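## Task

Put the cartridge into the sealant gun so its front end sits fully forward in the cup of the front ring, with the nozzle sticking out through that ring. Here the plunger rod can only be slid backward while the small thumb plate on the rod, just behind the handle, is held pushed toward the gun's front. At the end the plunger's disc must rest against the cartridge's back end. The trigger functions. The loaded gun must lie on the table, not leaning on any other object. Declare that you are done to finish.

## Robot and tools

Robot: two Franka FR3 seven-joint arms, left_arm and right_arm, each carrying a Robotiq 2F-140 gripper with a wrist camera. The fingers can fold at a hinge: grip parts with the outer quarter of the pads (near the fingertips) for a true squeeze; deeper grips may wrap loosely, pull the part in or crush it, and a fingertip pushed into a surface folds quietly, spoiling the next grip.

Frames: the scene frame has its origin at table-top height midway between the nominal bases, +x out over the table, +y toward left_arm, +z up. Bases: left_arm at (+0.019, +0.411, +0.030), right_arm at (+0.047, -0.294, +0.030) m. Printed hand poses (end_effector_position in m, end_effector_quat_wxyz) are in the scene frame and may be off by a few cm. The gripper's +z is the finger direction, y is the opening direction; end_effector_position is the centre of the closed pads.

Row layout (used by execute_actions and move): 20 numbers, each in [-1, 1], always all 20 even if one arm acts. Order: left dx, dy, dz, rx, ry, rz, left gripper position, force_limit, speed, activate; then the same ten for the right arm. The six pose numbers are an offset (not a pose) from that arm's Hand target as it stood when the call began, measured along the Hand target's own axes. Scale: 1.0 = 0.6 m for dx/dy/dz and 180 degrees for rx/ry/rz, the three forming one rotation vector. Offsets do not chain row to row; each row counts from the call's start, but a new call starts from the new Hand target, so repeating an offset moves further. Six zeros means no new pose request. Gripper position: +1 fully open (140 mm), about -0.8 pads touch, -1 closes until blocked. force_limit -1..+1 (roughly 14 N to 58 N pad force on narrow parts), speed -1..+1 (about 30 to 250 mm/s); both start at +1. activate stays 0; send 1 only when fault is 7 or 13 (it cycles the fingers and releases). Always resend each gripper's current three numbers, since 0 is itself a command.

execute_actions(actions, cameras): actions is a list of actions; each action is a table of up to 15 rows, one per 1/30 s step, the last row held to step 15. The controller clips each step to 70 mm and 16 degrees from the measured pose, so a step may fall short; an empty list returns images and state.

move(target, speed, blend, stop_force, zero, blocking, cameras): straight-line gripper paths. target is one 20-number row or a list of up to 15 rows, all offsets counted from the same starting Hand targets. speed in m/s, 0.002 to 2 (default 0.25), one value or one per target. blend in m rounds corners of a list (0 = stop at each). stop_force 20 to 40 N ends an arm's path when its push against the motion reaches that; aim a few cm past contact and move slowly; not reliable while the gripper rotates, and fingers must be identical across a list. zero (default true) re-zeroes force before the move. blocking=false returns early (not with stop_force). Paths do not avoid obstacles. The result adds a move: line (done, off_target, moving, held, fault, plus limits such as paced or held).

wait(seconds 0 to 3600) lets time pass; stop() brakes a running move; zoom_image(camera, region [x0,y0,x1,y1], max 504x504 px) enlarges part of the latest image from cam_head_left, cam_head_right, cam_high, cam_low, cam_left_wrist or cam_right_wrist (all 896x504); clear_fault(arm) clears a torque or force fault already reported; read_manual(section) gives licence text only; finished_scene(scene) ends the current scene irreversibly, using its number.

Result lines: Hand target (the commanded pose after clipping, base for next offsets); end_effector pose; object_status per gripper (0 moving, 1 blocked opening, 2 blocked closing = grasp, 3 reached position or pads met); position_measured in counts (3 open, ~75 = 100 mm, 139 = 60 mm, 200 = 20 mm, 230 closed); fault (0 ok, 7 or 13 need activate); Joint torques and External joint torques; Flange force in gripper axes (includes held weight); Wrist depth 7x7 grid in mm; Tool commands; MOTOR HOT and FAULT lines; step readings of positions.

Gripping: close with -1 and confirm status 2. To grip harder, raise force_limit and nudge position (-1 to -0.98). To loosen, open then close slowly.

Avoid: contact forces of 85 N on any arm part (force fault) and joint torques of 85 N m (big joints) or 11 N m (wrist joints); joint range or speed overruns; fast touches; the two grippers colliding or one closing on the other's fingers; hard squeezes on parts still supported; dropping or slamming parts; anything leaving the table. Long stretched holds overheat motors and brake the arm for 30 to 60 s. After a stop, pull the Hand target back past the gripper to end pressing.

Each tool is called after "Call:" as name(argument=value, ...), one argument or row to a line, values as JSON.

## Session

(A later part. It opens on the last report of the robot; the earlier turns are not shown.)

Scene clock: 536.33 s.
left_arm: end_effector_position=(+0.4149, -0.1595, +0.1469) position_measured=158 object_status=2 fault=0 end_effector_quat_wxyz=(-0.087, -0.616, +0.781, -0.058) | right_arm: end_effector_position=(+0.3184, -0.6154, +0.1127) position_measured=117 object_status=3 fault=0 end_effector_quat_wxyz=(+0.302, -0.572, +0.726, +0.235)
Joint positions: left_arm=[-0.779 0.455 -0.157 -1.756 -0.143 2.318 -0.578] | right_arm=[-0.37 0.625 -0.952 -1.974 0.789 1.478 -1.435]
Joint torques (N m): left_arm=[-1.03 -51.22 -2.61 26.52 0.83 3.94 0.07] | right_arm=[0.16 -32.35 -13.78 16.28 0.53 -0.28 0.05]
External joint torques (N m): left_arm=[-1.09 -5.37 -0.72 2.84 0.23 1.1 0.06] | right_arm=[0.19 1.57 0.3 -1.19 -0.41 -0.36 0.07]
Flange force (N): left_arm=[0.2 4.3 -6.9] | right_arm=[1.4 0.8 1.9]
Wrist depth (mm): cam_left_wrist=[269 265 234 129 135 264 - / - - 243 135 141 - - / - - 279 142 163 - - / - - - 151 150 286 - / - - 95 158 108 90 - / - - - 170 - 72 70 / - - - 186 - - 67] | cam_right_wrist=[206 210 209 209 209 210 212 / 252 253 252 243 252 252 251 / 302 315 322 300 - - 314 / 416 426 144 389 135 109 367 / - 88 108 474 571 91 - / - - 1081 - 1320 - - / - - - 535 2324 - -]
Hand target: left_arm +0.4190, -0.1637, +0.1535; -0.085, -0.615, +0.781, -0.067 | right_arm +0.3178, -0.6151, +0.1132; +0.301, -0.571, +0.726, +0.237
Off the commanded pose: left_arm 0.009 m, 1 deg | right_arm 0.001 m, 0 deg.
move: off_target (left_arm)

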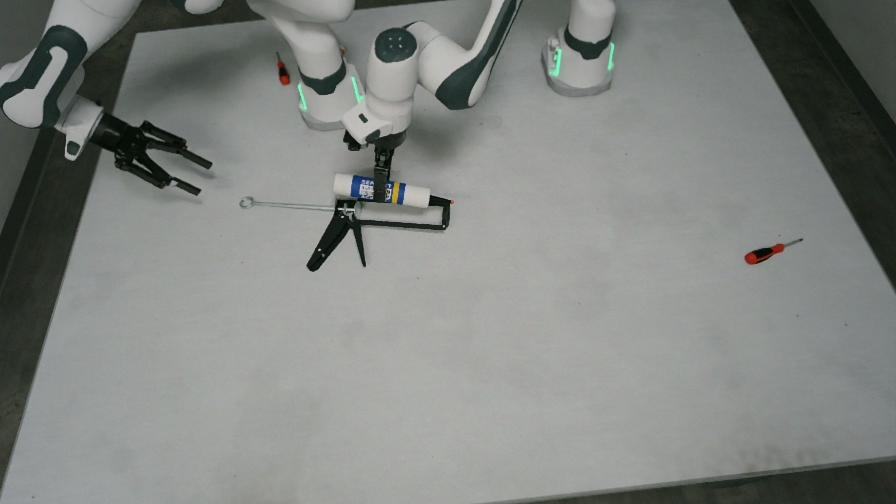

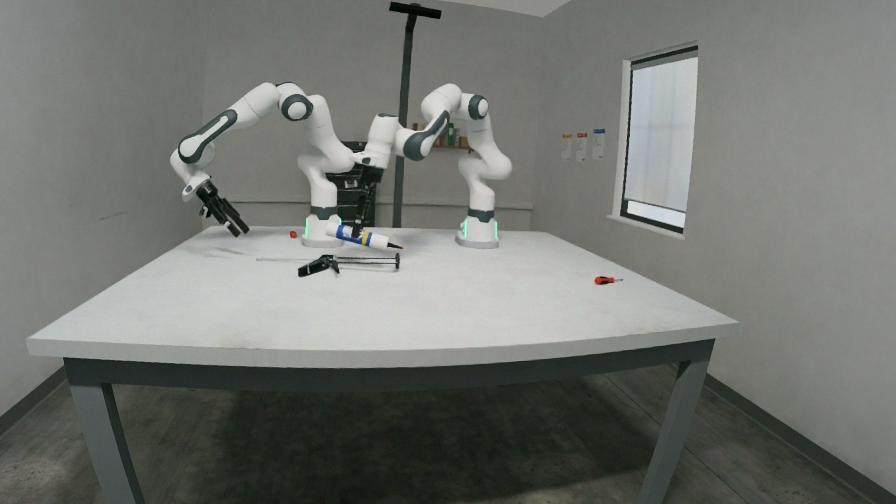

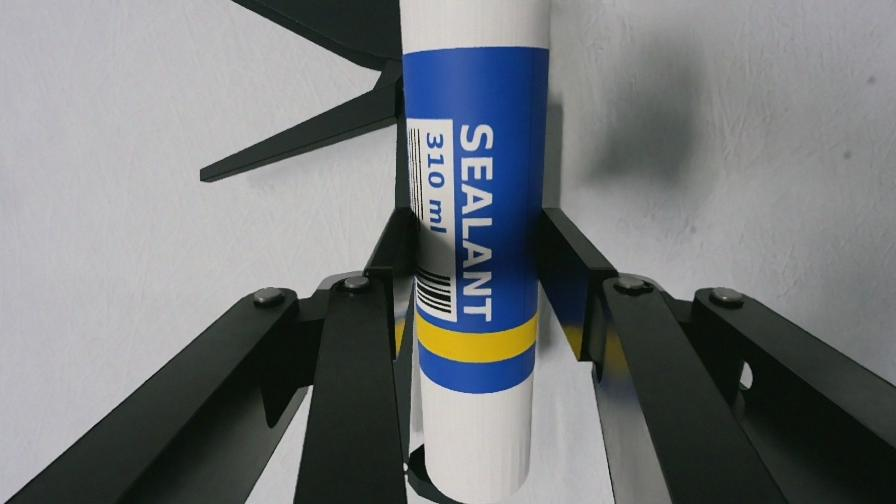

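Call:
move(
  target=[0.0298,-0.0083,0.0578,0,0,0.003,-1,-0.02,-1,0,0,0,0,0,0,0,0.1,0,-0.5,0],
  speed=0.08,
  cameras=["cam_high","cam_low","cam_left_wrist"],
)

Call:
zoom_image(
  camera="cam_high",
  region=[310, 150, 470, 250],
)

Call:
zoom_image(
  camera="cam_low",
  region=[290, 210, 430, 290],
)

Call:
zoom_image(
  camera="cam_left_wrist",
  region=[340, 340, 600, 504],
)

Scene clock: 576.93 s.
left_arm: end_effector_position=(+0.4142, -0.1848, +0.1174) position_measured=158 object_status=2 fault=0 end_effector_quat_wxyz=(-0.085, -0.610, +0.786, -0.059) | right_arm: end_effector_position=(+0.3184, -0.6154, +0.1127) position_measured=117 object_status=3 fault=0 end_effector_quat_wxyz=(+0.302, -0.572, +0.726, +0.235)
Joint positions: left_arm=[-0.815 0.552 -0.149 -1.683 -0.129 2.347 -0.588] | right_arm=[-0.37 0.625 -0.952 -1.974 0.789 1.478 -1.435]
Joint torques (N m): left_arm=[-1.21 -53.49 -2.8 26.27 0.42 4.05 -0.17] | right_arm=[0.17 -32.3 -13.76 16.34 0.54 -0.29 0.08]
External joint torques (N m): left_arm=[-1.47 -5.07 -0.86 2.7 -0.2 1.18 -0.18] | right_arm=[0.25 1.61 0.37 -1.16 -0.4 -0.37 0.11]
Flange force (N): left_arm=[0.9 4.5 -6.1] | right_arm=[1.4 0.6 1.9]
Wrist depth (mm): cam_left_wrist=[239 209 208 136 238 242 242 / 248 - - 142 149 - 243 / - - 218 146 154 - - / - - - 151 146 - - / - - 95 155 119 90 - / - - - 165 233 72 70 / - 70 - 169 - - 67] | cam_right_wrist=[- 210 210 209 210 210 210 / 254 252 233 253 251 242 253 / 304 316 - 285 301 307 305 / 460 401 134 - 152 371 355 / - 89 108 471 - 91 - / - - - - - - - / - - - 515 - - -]
Hand target: left_arm +0.4180, -0.1891, +0.1235; -0.085, -0.612, +0.784, -0.067 | right_arm +0.3178, -0.6151, +0.1132; +0.301, -0.571, +0.726, +0.237
Off the commanded pose: left_arm 0.008 m, 1 deg | right_arm 0.001 m, 0 deg.
move: off_target (left_arm)

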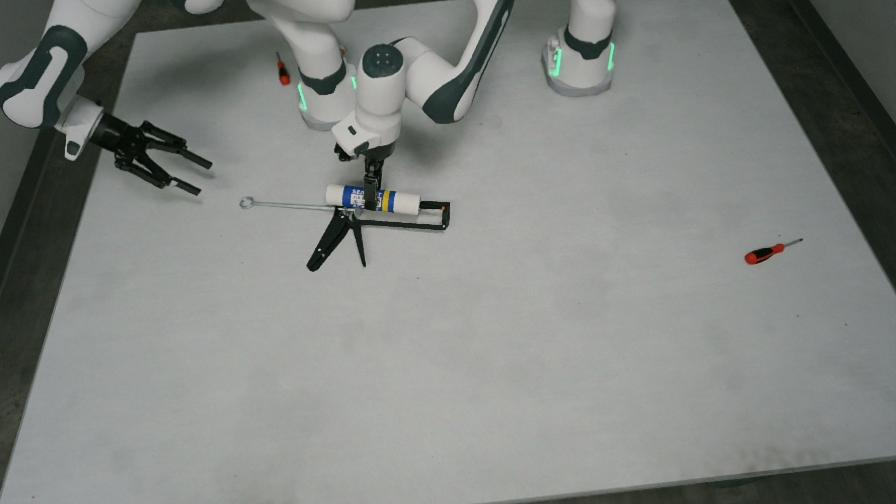

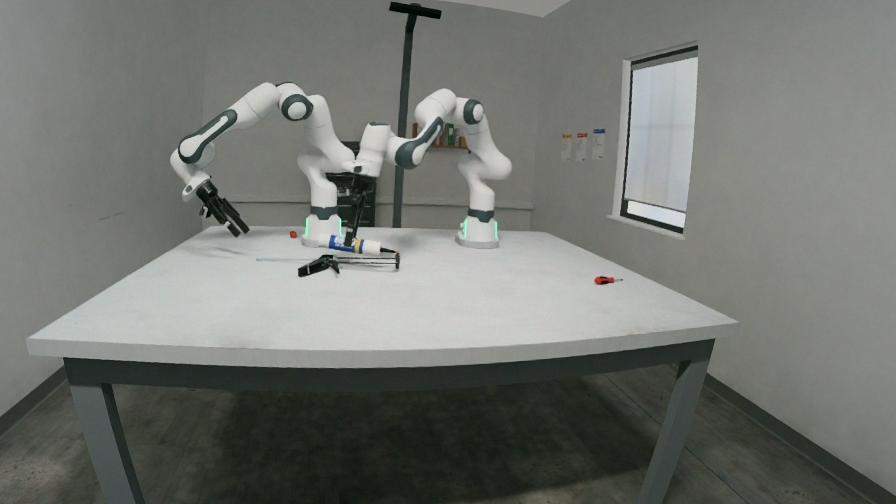

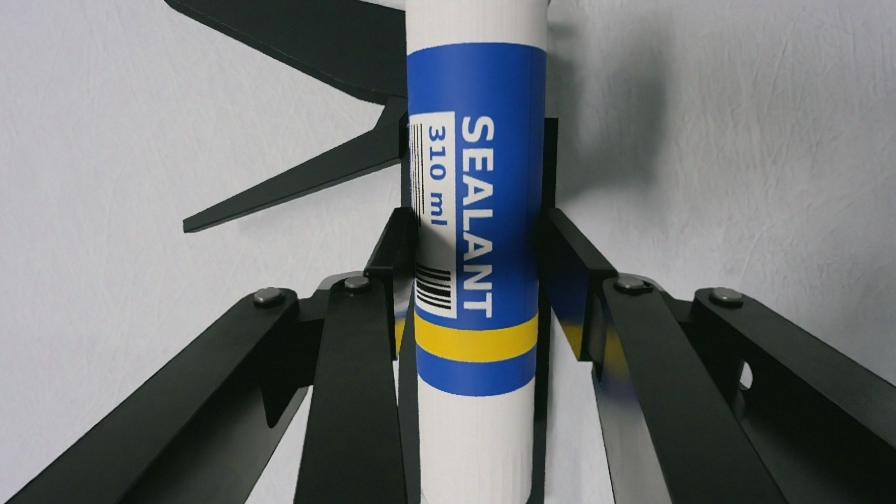

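Scaled by 3.150.

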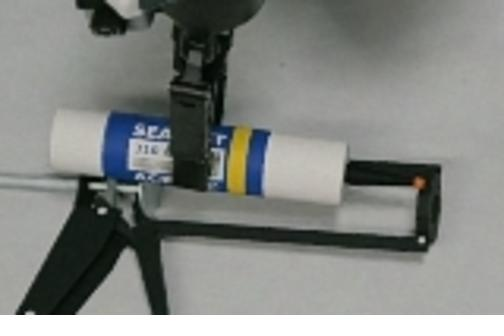

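Scaled by 3.600.

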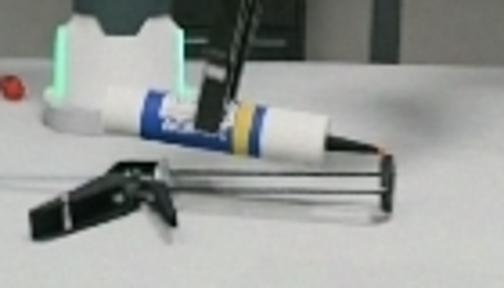

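Scaled by 1.938.

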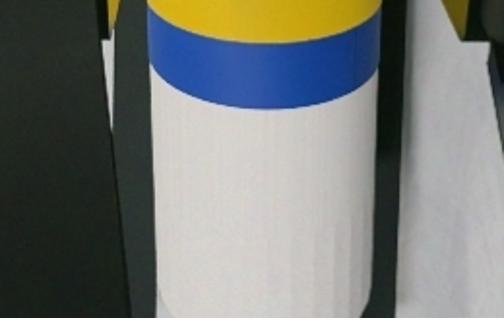

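Call:
zoom_image(
  camera="cam_low",
  region=[310, 225, 410, 280],
)

Scaled by 5.040.

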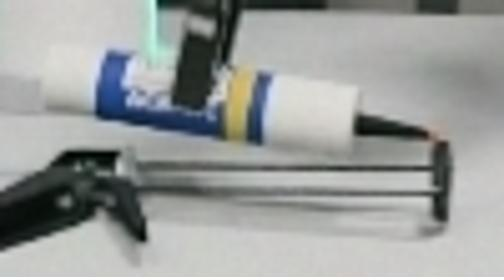

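Call:
move(
  target=[0.0278,0.0075,-0.0023,0,0.0278,0.011,-1,-0.02,-1,0,0,0,0,0,0,0,0.1,0,-0.5,0],
  speed=0.08,
  cameras=["cam_high","cam_low","cam_left_wrist"],
)

Call:
zoom_image(
  camera="cam_high",
  region=[310, 150, 470, 250],
)

Call:
zoom_image(
  camera="cam_low",
  region=[310, 225, 410, 280],
)

Scene clock: 629.50 s.
left_arm: end_effector_position=(+0.4062, -0.1988, +0.1202) position_measured=158 object_status=2 fault=0 end_effector_quat_wxyz=(-0.118, -0.598, +0.788, -0.085) | right_arm: end_effector_position=(+0.3184, -0.6154, +0.1127) position_measured=117 object_status=3 fault=0 end_effector_quat_wxyz=(+0.302, -0.572, +0.726, +0.235)
Joint positions: left_arm=[-0.747 0.543 -0.228 -1.727 -0.182 2.423 -0.52] | right_arm=[-0.37 0.625 -0.952 -1.974 0.789 1.478 -1.435]
Joint velocities: left_arm=[0.001 0.001 -0.001 0 0 0.001 0.006] | right_arm=[within noise]
Joint torques (N m): left_arm=[-0.24 -53.09 -5.11 25.38 0.42 4.06 0.11] | right_arm=[0.14 -32.28 -13.7 16.38 0.53 -0.28 0.09]
External joint torques (N m): left_arm=[-0.56 -5.48 -1.9 2 -0.23 1.14 0.1] | right_arm=[0.02 1.62 0.26 -1.11 -0.42 -0.34 0.11]
Flange force (N): left_arm=[-2.5 7.9 -7.9] | right_arm=[2.0 0.6 1.5]
Wrist depth (mm): cam_left_wrist=[- 222 222 137 145 254 - / - - 220 143 147 - - / 258 255 228 146 156 - - / 257 233 225 151 146 265 - / - - 95 155 108 90 - / - - - 162 231 72 70 / - - - 169 - - 67] | cam_right_wrist=[212 211 209 204 209 210 211 / 232 - - 252 251 252 252 / 333 332 333 300 305 314 301 / 398 433 144 425 135 119 364 / - 89 144 488 - 91 - / - - - - 2152 - - / - - - 505 - - -]
Hand target: left_arm +0.4097, -0.2036, +0.1285; -0.118, -0.595, +0.790, -0.095 | right_arm +0.3178, -0.6151, +0.1132; +0.301, -0.571, +0.726, +0.237
Off the commanded pose: left_arm 0.010 m, 1 deg | right_arm 0.001 m, 0 deg.
move: off_target (left_arm)

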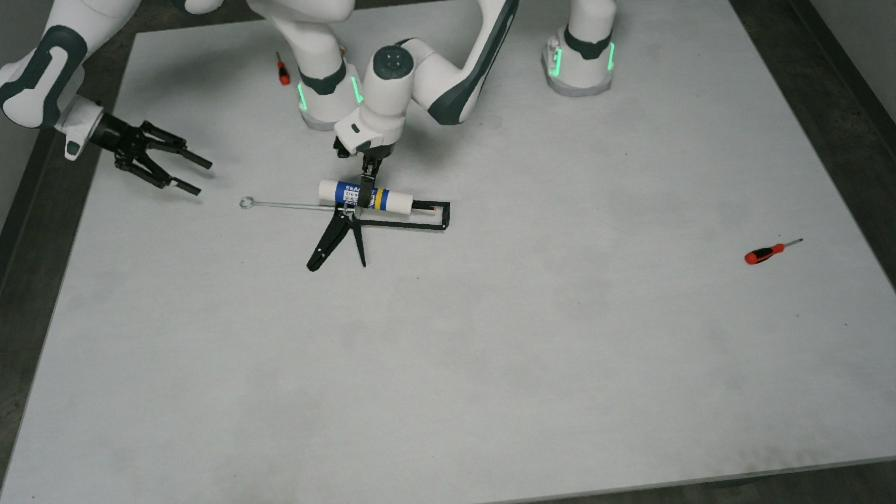

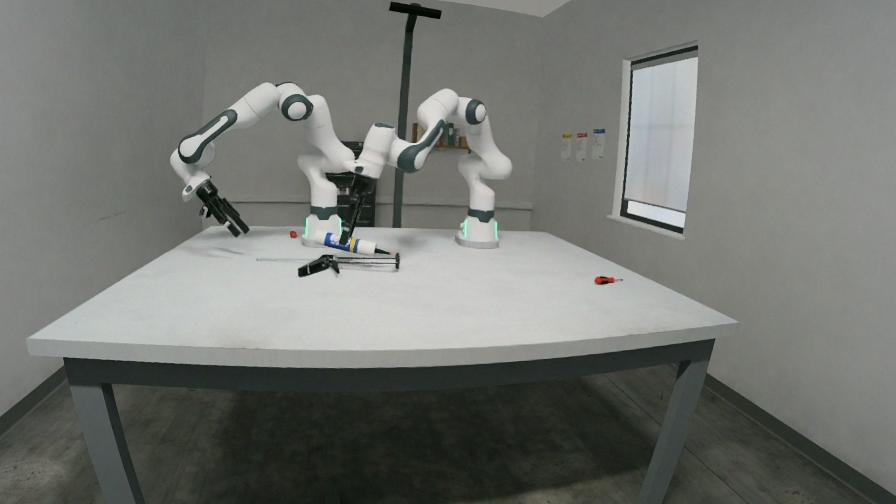

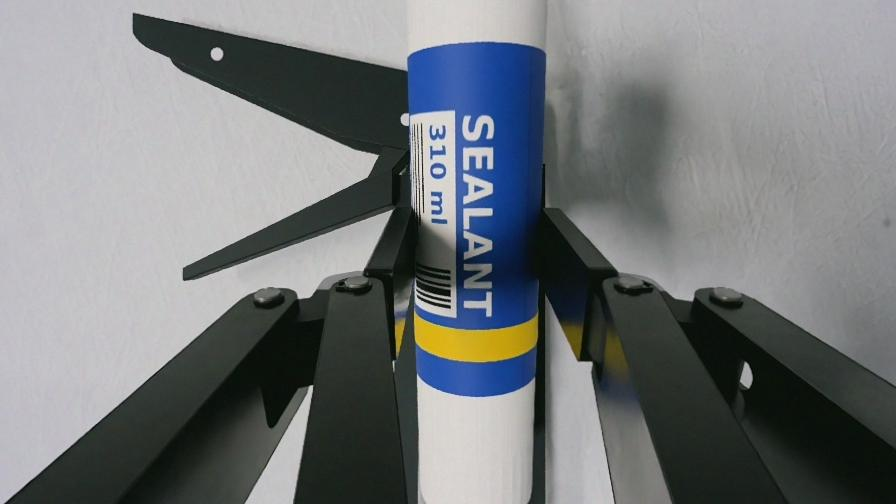

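Scaled by 3.150.

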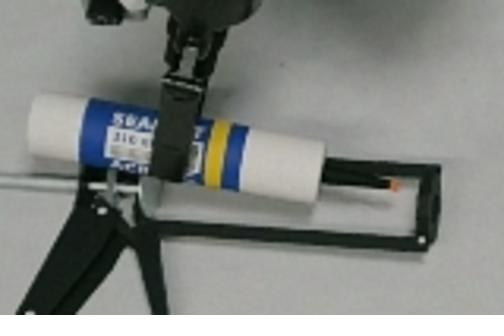

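Scaled by 5.040.

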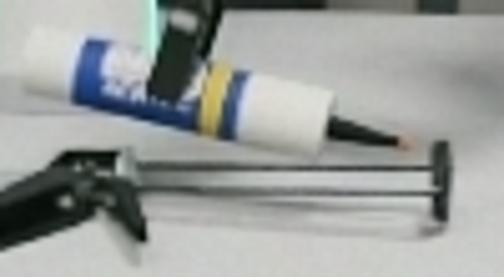

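Call:
move(
  target=[-0.0095,0,0.0302,0,0.0056,0,-1,-0.02,-1,0,0,0,0,0,0,0,0.1,0,-0.5,0],
  speed=0.06,
  cameras=["cam_high","cam_low","cam_left_wrist"],
)

Call:
zoom_image(
  camera="cam_high",
  region=[310, 170, 470, 240],
)

Call:
zoom_image(
  camera="cam_low",
  region=[310, 225, 410, 280],
)

Call:
zoom_image(
  camera="cam_left_wrist",
  region=[340, 340, 600, 504],
)

Scene clock: 643.70 s.
left_arm: end_effector_position=(+0.4064, -0.1989, +0.1028) position_measured=158 object_status=2 fault=0 end_effector_quat_wxyz=(-0.125, -0.597, +0.787, -0.091) | right_arm: end_effector_position=(+0.3184, -0.6154, +0.1127) position_measured=117 object_status=3 fault=0 end_effector_quat_wxyz=(+0.302, -0.572, +0.726, +0.235)
Joint positions: left_arm=[-0.725 0.567 -0.249 -1.748 -0.193 2.475 -0.496] | right_arm=[-0.37 0.625 -0.952 -1.974 0.789 1.478 -1.435]
Joint velocities: left_arm=[0.001 0 -0.002 0 0 0.005 0.006] | right_arm=[within noise]
Joint torques (N m): left_arm=[-0.07 -53.07 -5.64 25.23 0.46 4.04 0.22] | right_arm=[0.14 -32.26 -13.7 16.31 0.53 -0.29 0.1]
External joint torques (N m): left_arm=[-0.02 -5.6 -1.65 2.48 -0.22 1.17 0.21] | right_arm=[0.12 1.57 0.31 -1.1 -0.4 -0.36 0.12]
Flange force (N): left_arm=[-1.9 5.9 -8.4] | right_arm=[1.7 0.5 1.6]
Wrist depth (mm): cam_left_wrist=[- 207 208 137 144 - - / 238 236 205 142 147 - - / - - 239 146 163 - - / - 213 213 152 155 - - / - - 94 155 119 90 86 / - - - 164 212 72 70 / - 70 - 171 - - 67] | cam_right_wrist=[211 210 209 209 210 210 211 / 253 252 252 251 242 241 254 / 317 316 299 297 316 332 315 / 406 382 135 433 136 370 367 / - 88 120 515 - 91 - / - - - 538 - - - / - - 2679 520 - - -]
Hand target: left_arm +0.4099, -0.2036, +0.1095; -0.125, -0.594, +0.788, -0.101 | right_arm +0.3178, -0.6151, +0.1132; +0.301, -0.571, +0.726, +0.237
Off the commanded pose: left_arm 0.009 m, 1 deg | right_arm 0.001 m, 0 deg.
move: off_target (left_arm)

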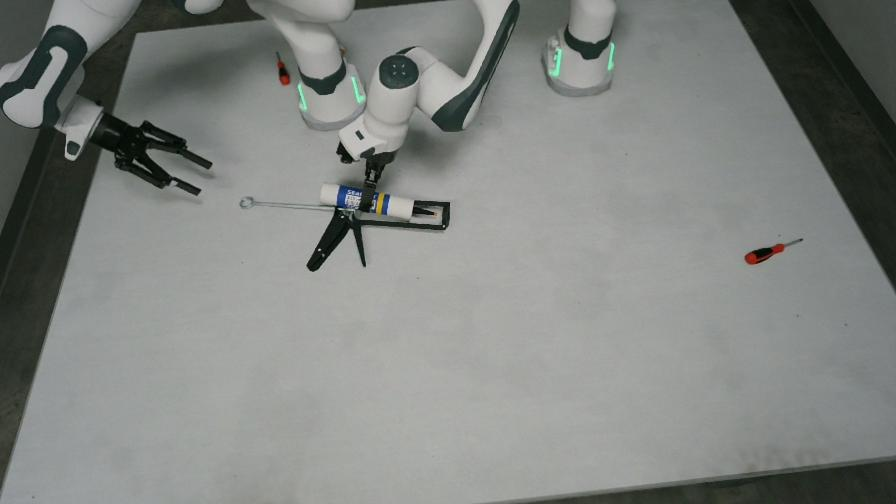

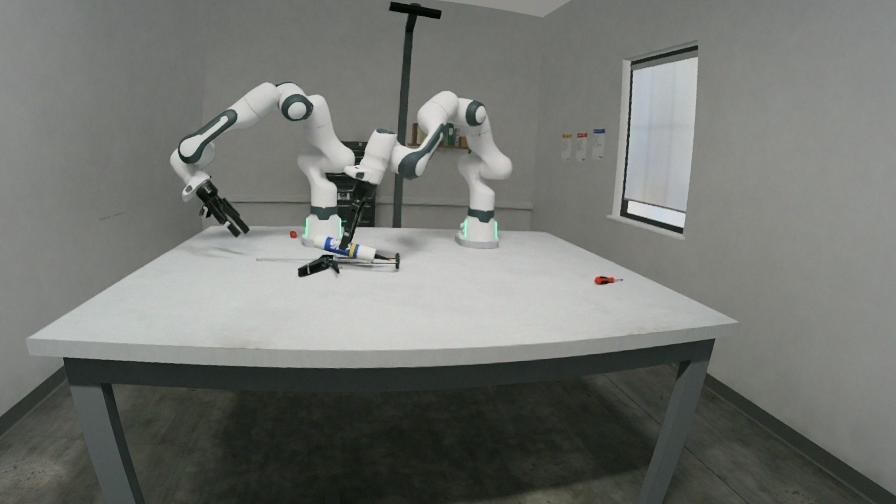

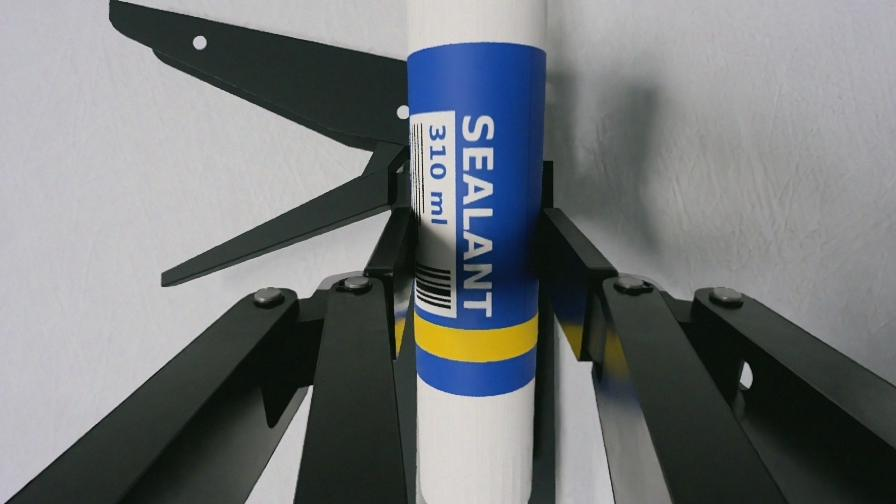

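Scaled by 3.150.

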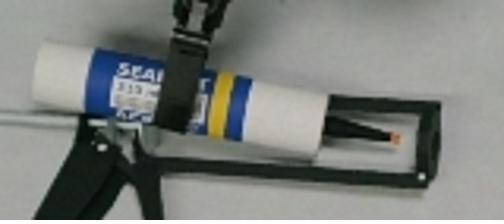

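Scaled by 5.040.

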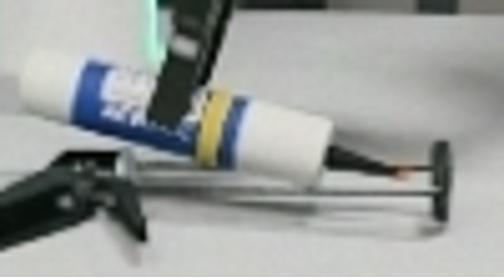

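Scaled by 1.938.

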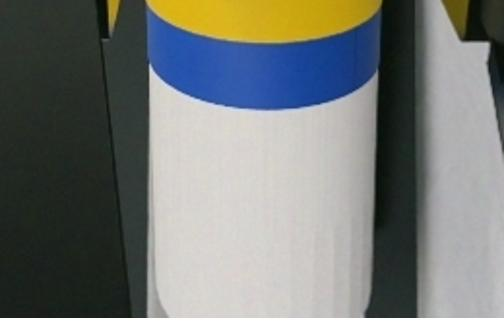

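Call:
move(
  target=[-0.0499,0.003,-0.0052,0,0,0,-1,-0.02,-1,0,0,0,0,0,0,0,0.1,0,-0.5,0],
  speed=0.04,
  cameras=["cam_high","cam_low","cam_left_wrist"],
)

Call:
zoom_image(
  camera="cam_high",
  region=[310, 170, 470, 240],
)

Call:
zoom_image(
  camera="cam_low",
  region=[310, 225, 410, 280],
)

Call:
zoom_image(
  camera="cam_left_wrist",
  region=[340, 340, 600, 504],
)

Scene clock: 671.67 s.
left_arm: end_effector_position=(+0.4123, -0.1702, +0.0946) position_measured=158 object_status=2 fault=0 end_effector_quat_wxyz=(-0.126, -0.597, +0.787, -0.091) | right_arm: end_effector_position=(+0.3184, -0.6154, +0.1127) position_measured=117 object_status=3 fault=0 end_effector_quat_wxyz=(+0.302, -0.572, +0.726, +0.235)
Joint positions: left_arm=[-0.658 0.533 -0.28 -1.831 -0.201 2.51 -0.451] | right_arm=[-0.37 0.625 -0.952 -1.974 0.789 1.478 -1.435]
Joint velocities: left_arm=[0 0 -0.002 0 0.001 0.001 0.006] | right_arm=[within noise]
Joint torques (N m): left_arm=[-0.27 -51.8 -5.94 24.16 0.48 3.95 0.26] | right_arm=[0.24 -32.34 -13.72 16.35 0.53 -0.29 0.06]
External joint torques (N m): left_arm=[-0.35 -5.98 -1.73 1.89 -0.21 1.11 0.25] | right_arm=[0.23 1.45 0.29 -1.11 -0.41 -0.36 0.08]
Flange force (N): left_arm=[-2.8 8.9 -9.8] | right_arm=[1.1 0.8 1.7]
Wrist depth (mm): cam_left_wrist=[227 219 196 138 144 - - / 230 231 200 142 231 230 - / - 204 203 146 159 - - / 235 229 - 152 145 230 234 / - - 95 155 140 90 232 / - - - 163 203 72 71 / - - - 167 - - 67] | cam_right_wrist=[212 211 209 209 209 210 210 / 267 252 250 251 251 251 252 / 320 314 310 300 304 - 314 / 422 - 144 422 136 370 365 / - 89 108 481 136 91 - / - - - - - - - / - - - 544 2652 - -]
Hand target: left_arm +0.4163, -0.1749, +0.1029; -0.125, -0.594, +0.788, -0.101 | right_arm +0.3178, -0.6151, +0.1132; +0.301, -0.571, +0.726, +0.237
Off the commanded pose: left_arm 0.010 m, 1 deg | right_arm 0.001 m, 0 deg.
move: off_target (left_arm)

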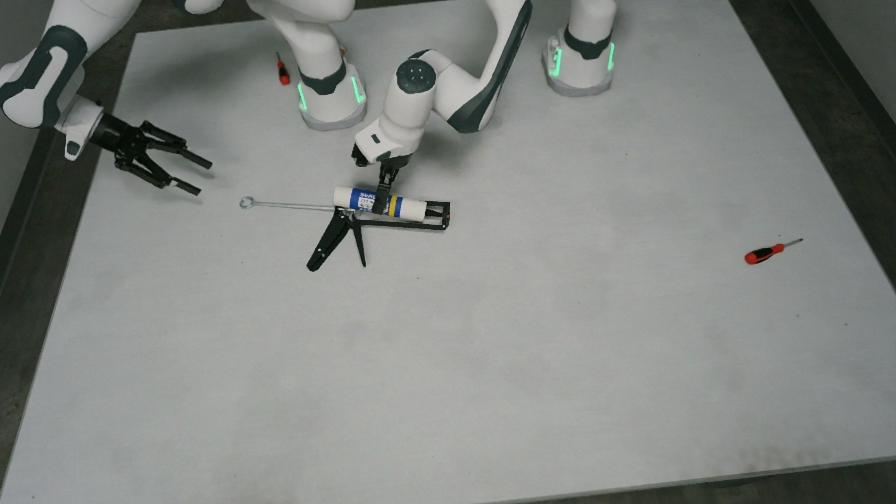

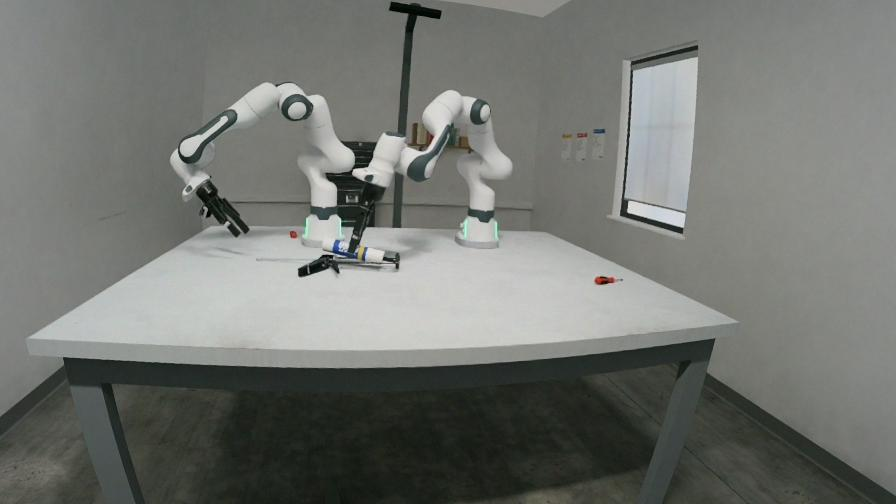

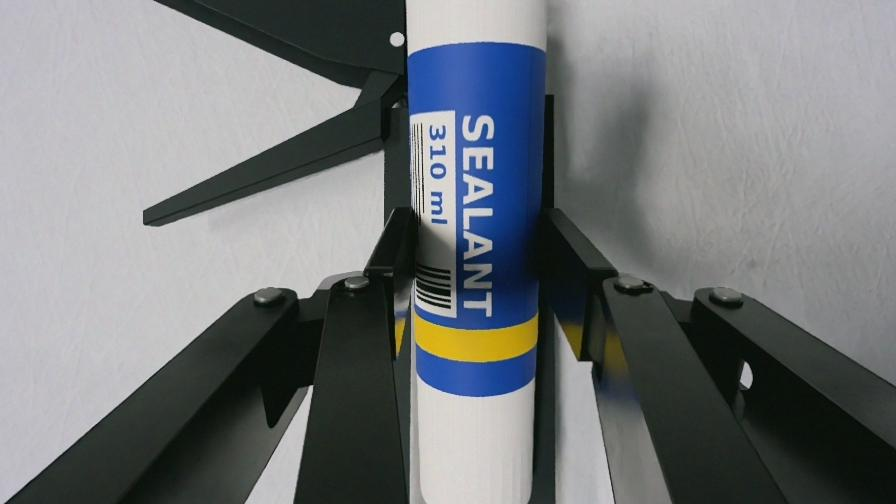

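Scaled by 3.150.

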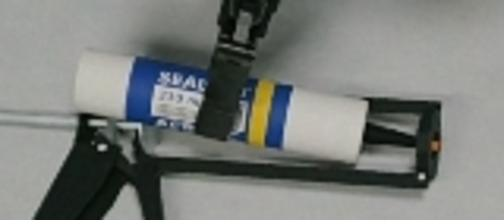

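Scaled by 5.040.

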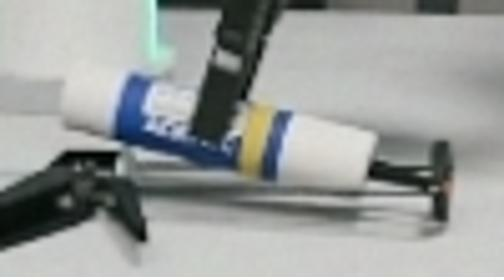

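Scaled by 1.938.

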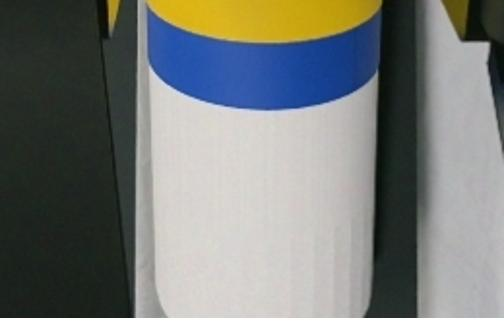

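Call:
move(
  target=[-0.0265,0,0.0029,0,0,0,-1,-0.02,-1,0,0,0,0,0,0,0,0.1,0,-0.5,0],
  speed=0.04,
  cameras=["cam_high","cam_low","cam_left_wrist"],
)

Call:
zoom_image(
  camera="cam_high",
  region=[310, 170, 470, 240],
)

Call:
zoom_image(
  camera="cam_low",
  region=[310, 225, 410, 280],
)

Call:
zoom_image(
  camera="cam_left_wrist",
  region=[340, 340, 600, 504],
)

Scene clock: 683.73 s.
left_arm: end_effector_position=(+0.4174, -0.1569, +0.0899) position_measured=158 object_status=2 fault=0 end_effector_quat_wxyz=(-0.126, -0.598, +0.787, -0.092) | right_arm: end_effector_position=(+0.3184, -0.6154, +0.1127) position_measured=117 object_status=3 fault=0 end_effector_quat_wxyz=(+0.302, -0.572, +0.726, +0.235)
Joint positions: left_arm=[-0.623 0.523 -0.296 -1.865 -0.204 2.53 -0.426] | right_arm=[-0.37 0.625 -0.952 -1.974 0.789 1.478 -1.435]
Joint velocities: left_arm=[0 -0.001 -0.001 -0.002 0 0.002 0.004] | right_arm=[within noise]
Joint torques (N m): left_arm=[-0.05 -49.91 -6.15 23.06 0.54 3.82 0.29] | right_arm=[0.15 -32.3 -13.66 16.41 0.57 -0.28 0.09]
External joint torques (N m): left_arm=[-0.11 -4.66 -1.75 1.03 -0.15 0.99 0.28] | right_arm=[0.12 1.46 0.32 -1 -0.37 -0.34 0.11]
Flange force (N): left_arm=[-3.6 8.9 -8.1] | right_arm=[1.7 0.4 1.4]
Wrist depth (mm): cam_left_wrist=[- 226 195 138 223 - - / 230 223 196 142 149 222 226 / 229 203 228 147 157 224 - / - - - 151 146 - - / - 80 94 156 139 90 - / - - - 163 199 72 70 / - - - 170 - - 67] | cam_right_wrist=[219 211 210 209 210 210 210 / 254 253 252 250 240 251 253 / 317 287 299 299 304 316 302 / - 456 144 428 136 370 368 / - 89 108 478 - 91 - / - - - 565 - - - / - - - 560 - - -]
Hand target: left_arm +0.4204, -0.1609, +0.0963; -0.125, -0.594, +0.788, -0.101 | right_arm +0.3178, -0.6151, +0.1132; +0.301, -0.571, +0.726, +0.237
Off the commanded pose: left_arm 0.008 m, 1 deg | right_arm 0.001 m, 0 deg.
move: off_target (left_arm)

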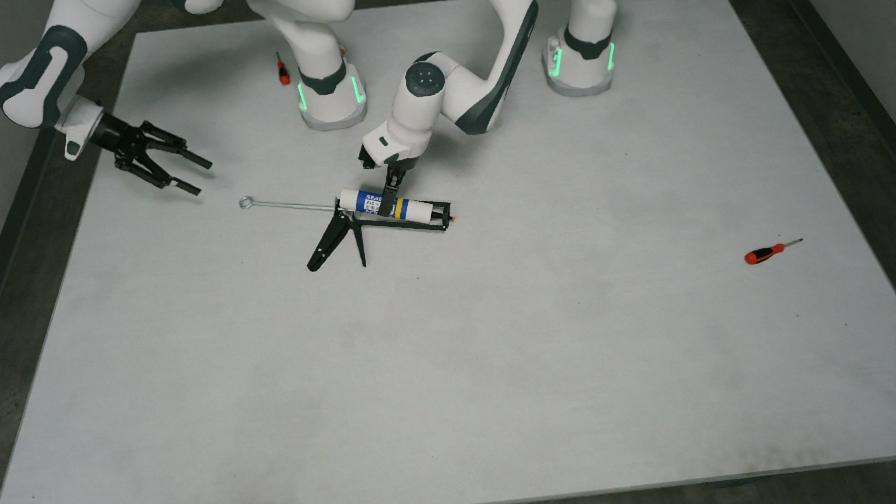

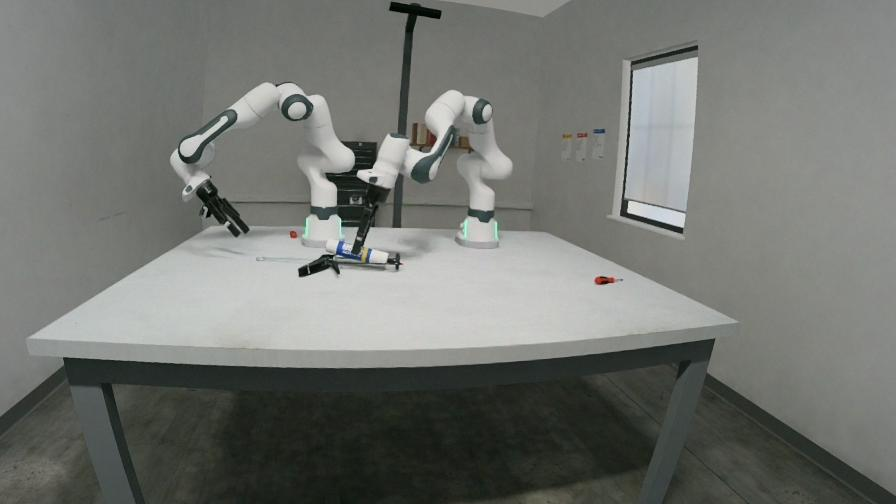

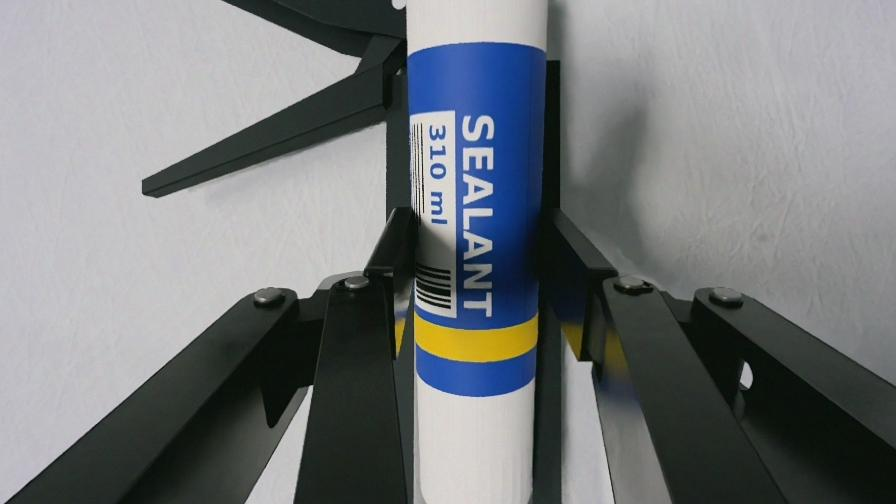

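Scaled by 3.150.

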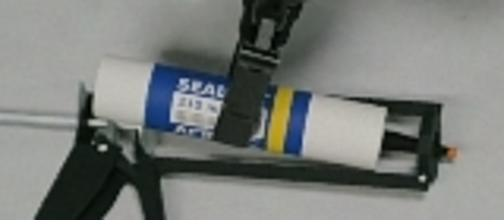

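Scaled by 5.040.

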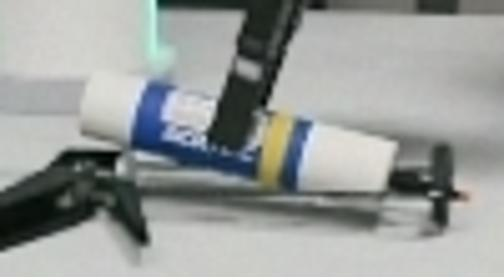

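Scaled by 1.938.

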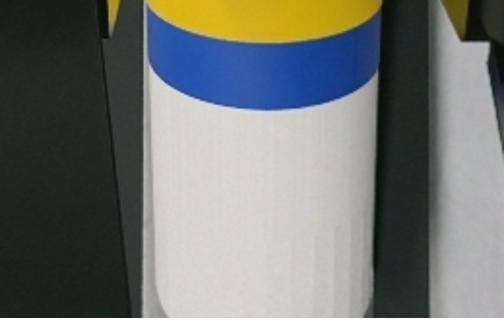

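Call:
move(
  target=[-0.03,0.0025,-0.0022,0,0,0,-1,-0.02,-1,0,0,0,0,0,0,0,0.1,0,-0.5,0],
  speed=0.04,
  cameras=["cam_high","cam_low","cam_left_wrist"],
)

Call:
zoom_image(
  camera="cam_high",
  region=[310, 170, 470, 240],
)

Call:
zoom_image(
  camera="cam_low",
  region=[310, 225, 410, 280],
)

Call:
zoom_image(
  camera="cam_left_wrist",
  region=[340, 340, 600, 504],
)

Scene clock: 692.73 s.
left_arm: end_effector_position=(+0.4212, -0.1401, +0.0860) position_measured=158 object_status=2 fault=0 end_effector_quat_wxyz=(-0.126, -0.597, +0.787, -0.093) | right_arm: end_effector_position=(+0.3184, -0.6154, +0.1127) position_measured=117 object_status=3 fault=0 end_effector_quat_wxyz=(+0.302, -0.572, +0.726, +0.235)
Joint positions: left_arm=[-0.58 0.505 -0.317 -1.91 -0.209 2.551 -0.398] | right_arm=[-0.37 0.625 -0.952 -1.974 0.789 1.478 -1.435]
Joint velocities: left_arm=[-0.001 -0.001 0 -0.001 0 0.002 0.004] | right_arm=[within noise]
Joint torques (N m): left_arm=[-0.37 -48.71 -6.28 22.77 0.55 3.69 0.26] | right_arm=[0.04 -32.25 -13.7 16.38 0.55 -0.29 0.1]
External joint torques (N m): left_arm=[-0.51 -4.61 -1.8 1.13 -0.15 0.9 0.25] | right_arm=[-0.04 1.63 0.29 -1.12 -0.4 -0.36 0.12]
Flange force (N): left_arm=[-2.2 8.4 -8.0] | right_arm=[2.2 0.4 1.4]
Wrist depth (mm): cam_left_wrist=[220 224 194 137 143 - 221 / 224 198 193 142 151 224 - / 220 226 - 146 157 - - / - - 225 152 154 - 222 / - - 94 155 119 90 224 / - - - 164 197 72 71 / - 70 - 169 - - 67] | cam_right_wrist=[211 217 210 209 209 210 211 / 254 252 241 250 251 251 253 / 318 313 315 288 288 - 313 / 427 - 144 421 135 119 362 / - 89 108 484 - 91 - / - - - - - - - / - - - 570 - - -]
Hand target: left_arm +0.4238, -0.1437, +0.0918; -0.125, -0.594, +0.788, -0.101 | right_arm +0.3178, -0.6151, +0.1132; +0.301, -0.571, +0.726, +0.237
Off the commanded pose: left_arm 0.007 m, 1 deg | right_arm 0.001 m, 0 deg.
move: off_target (left_arm)

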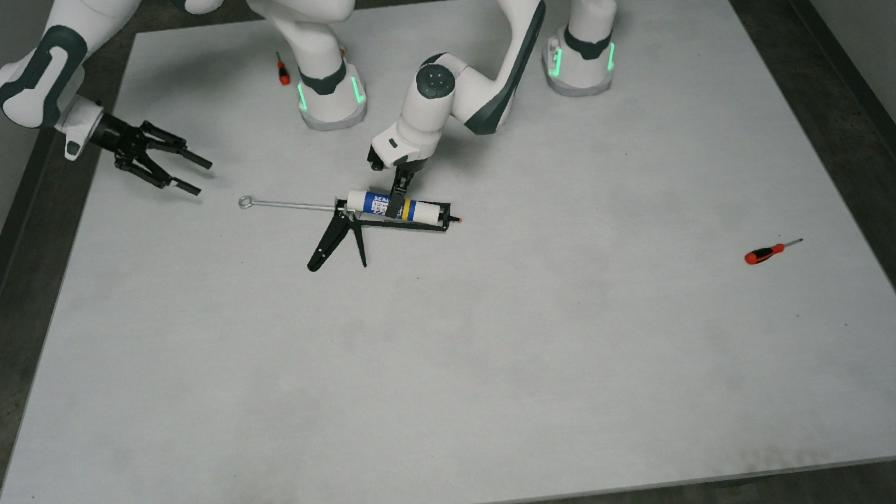

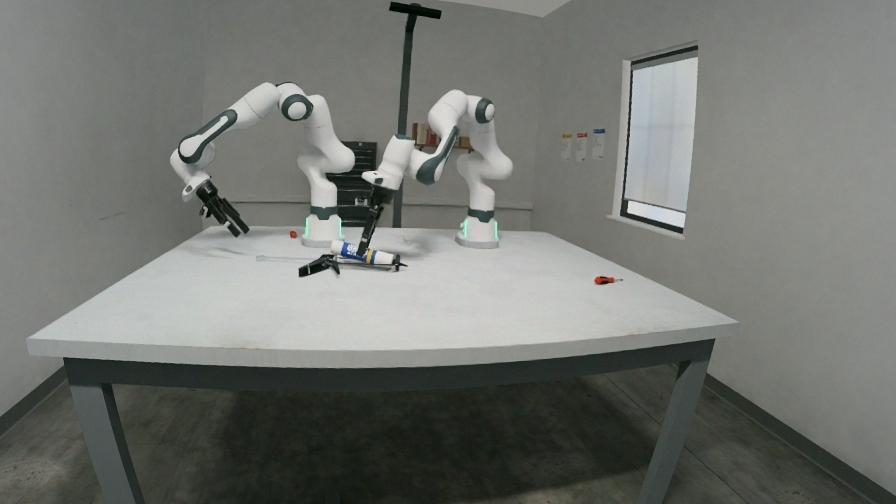

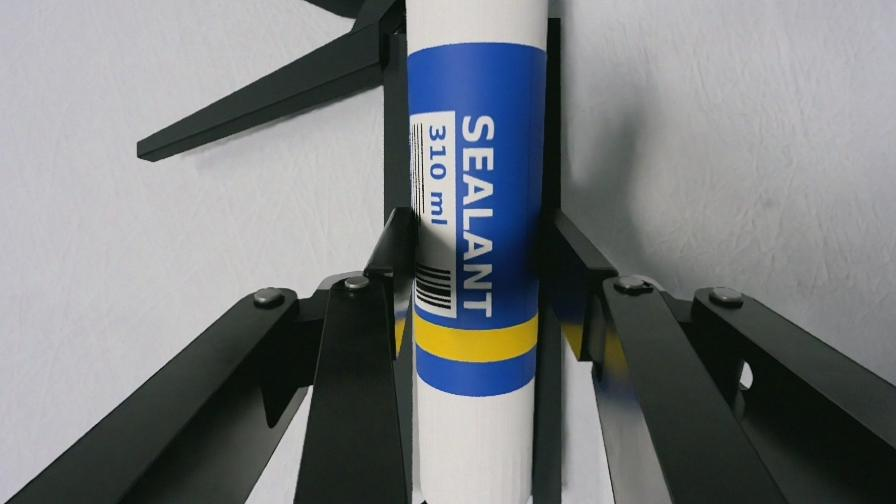

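Scaled by 3.150.

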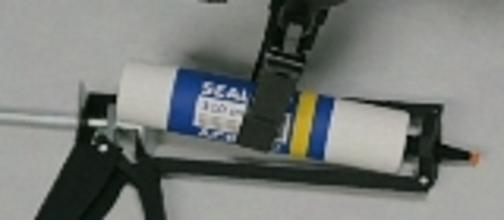

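Scaled by 5.040.

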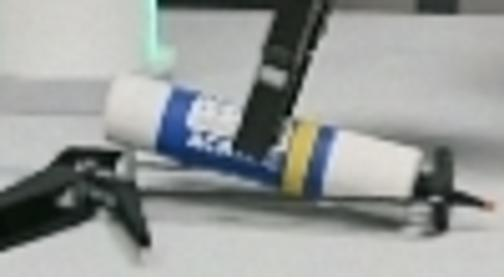

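Scaled by 1.938.

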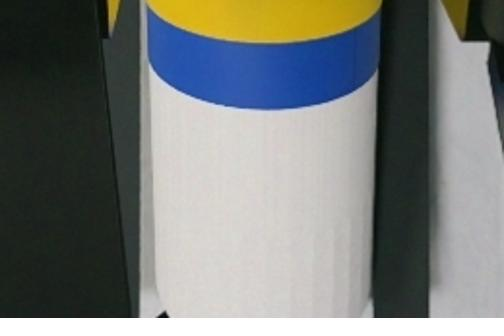

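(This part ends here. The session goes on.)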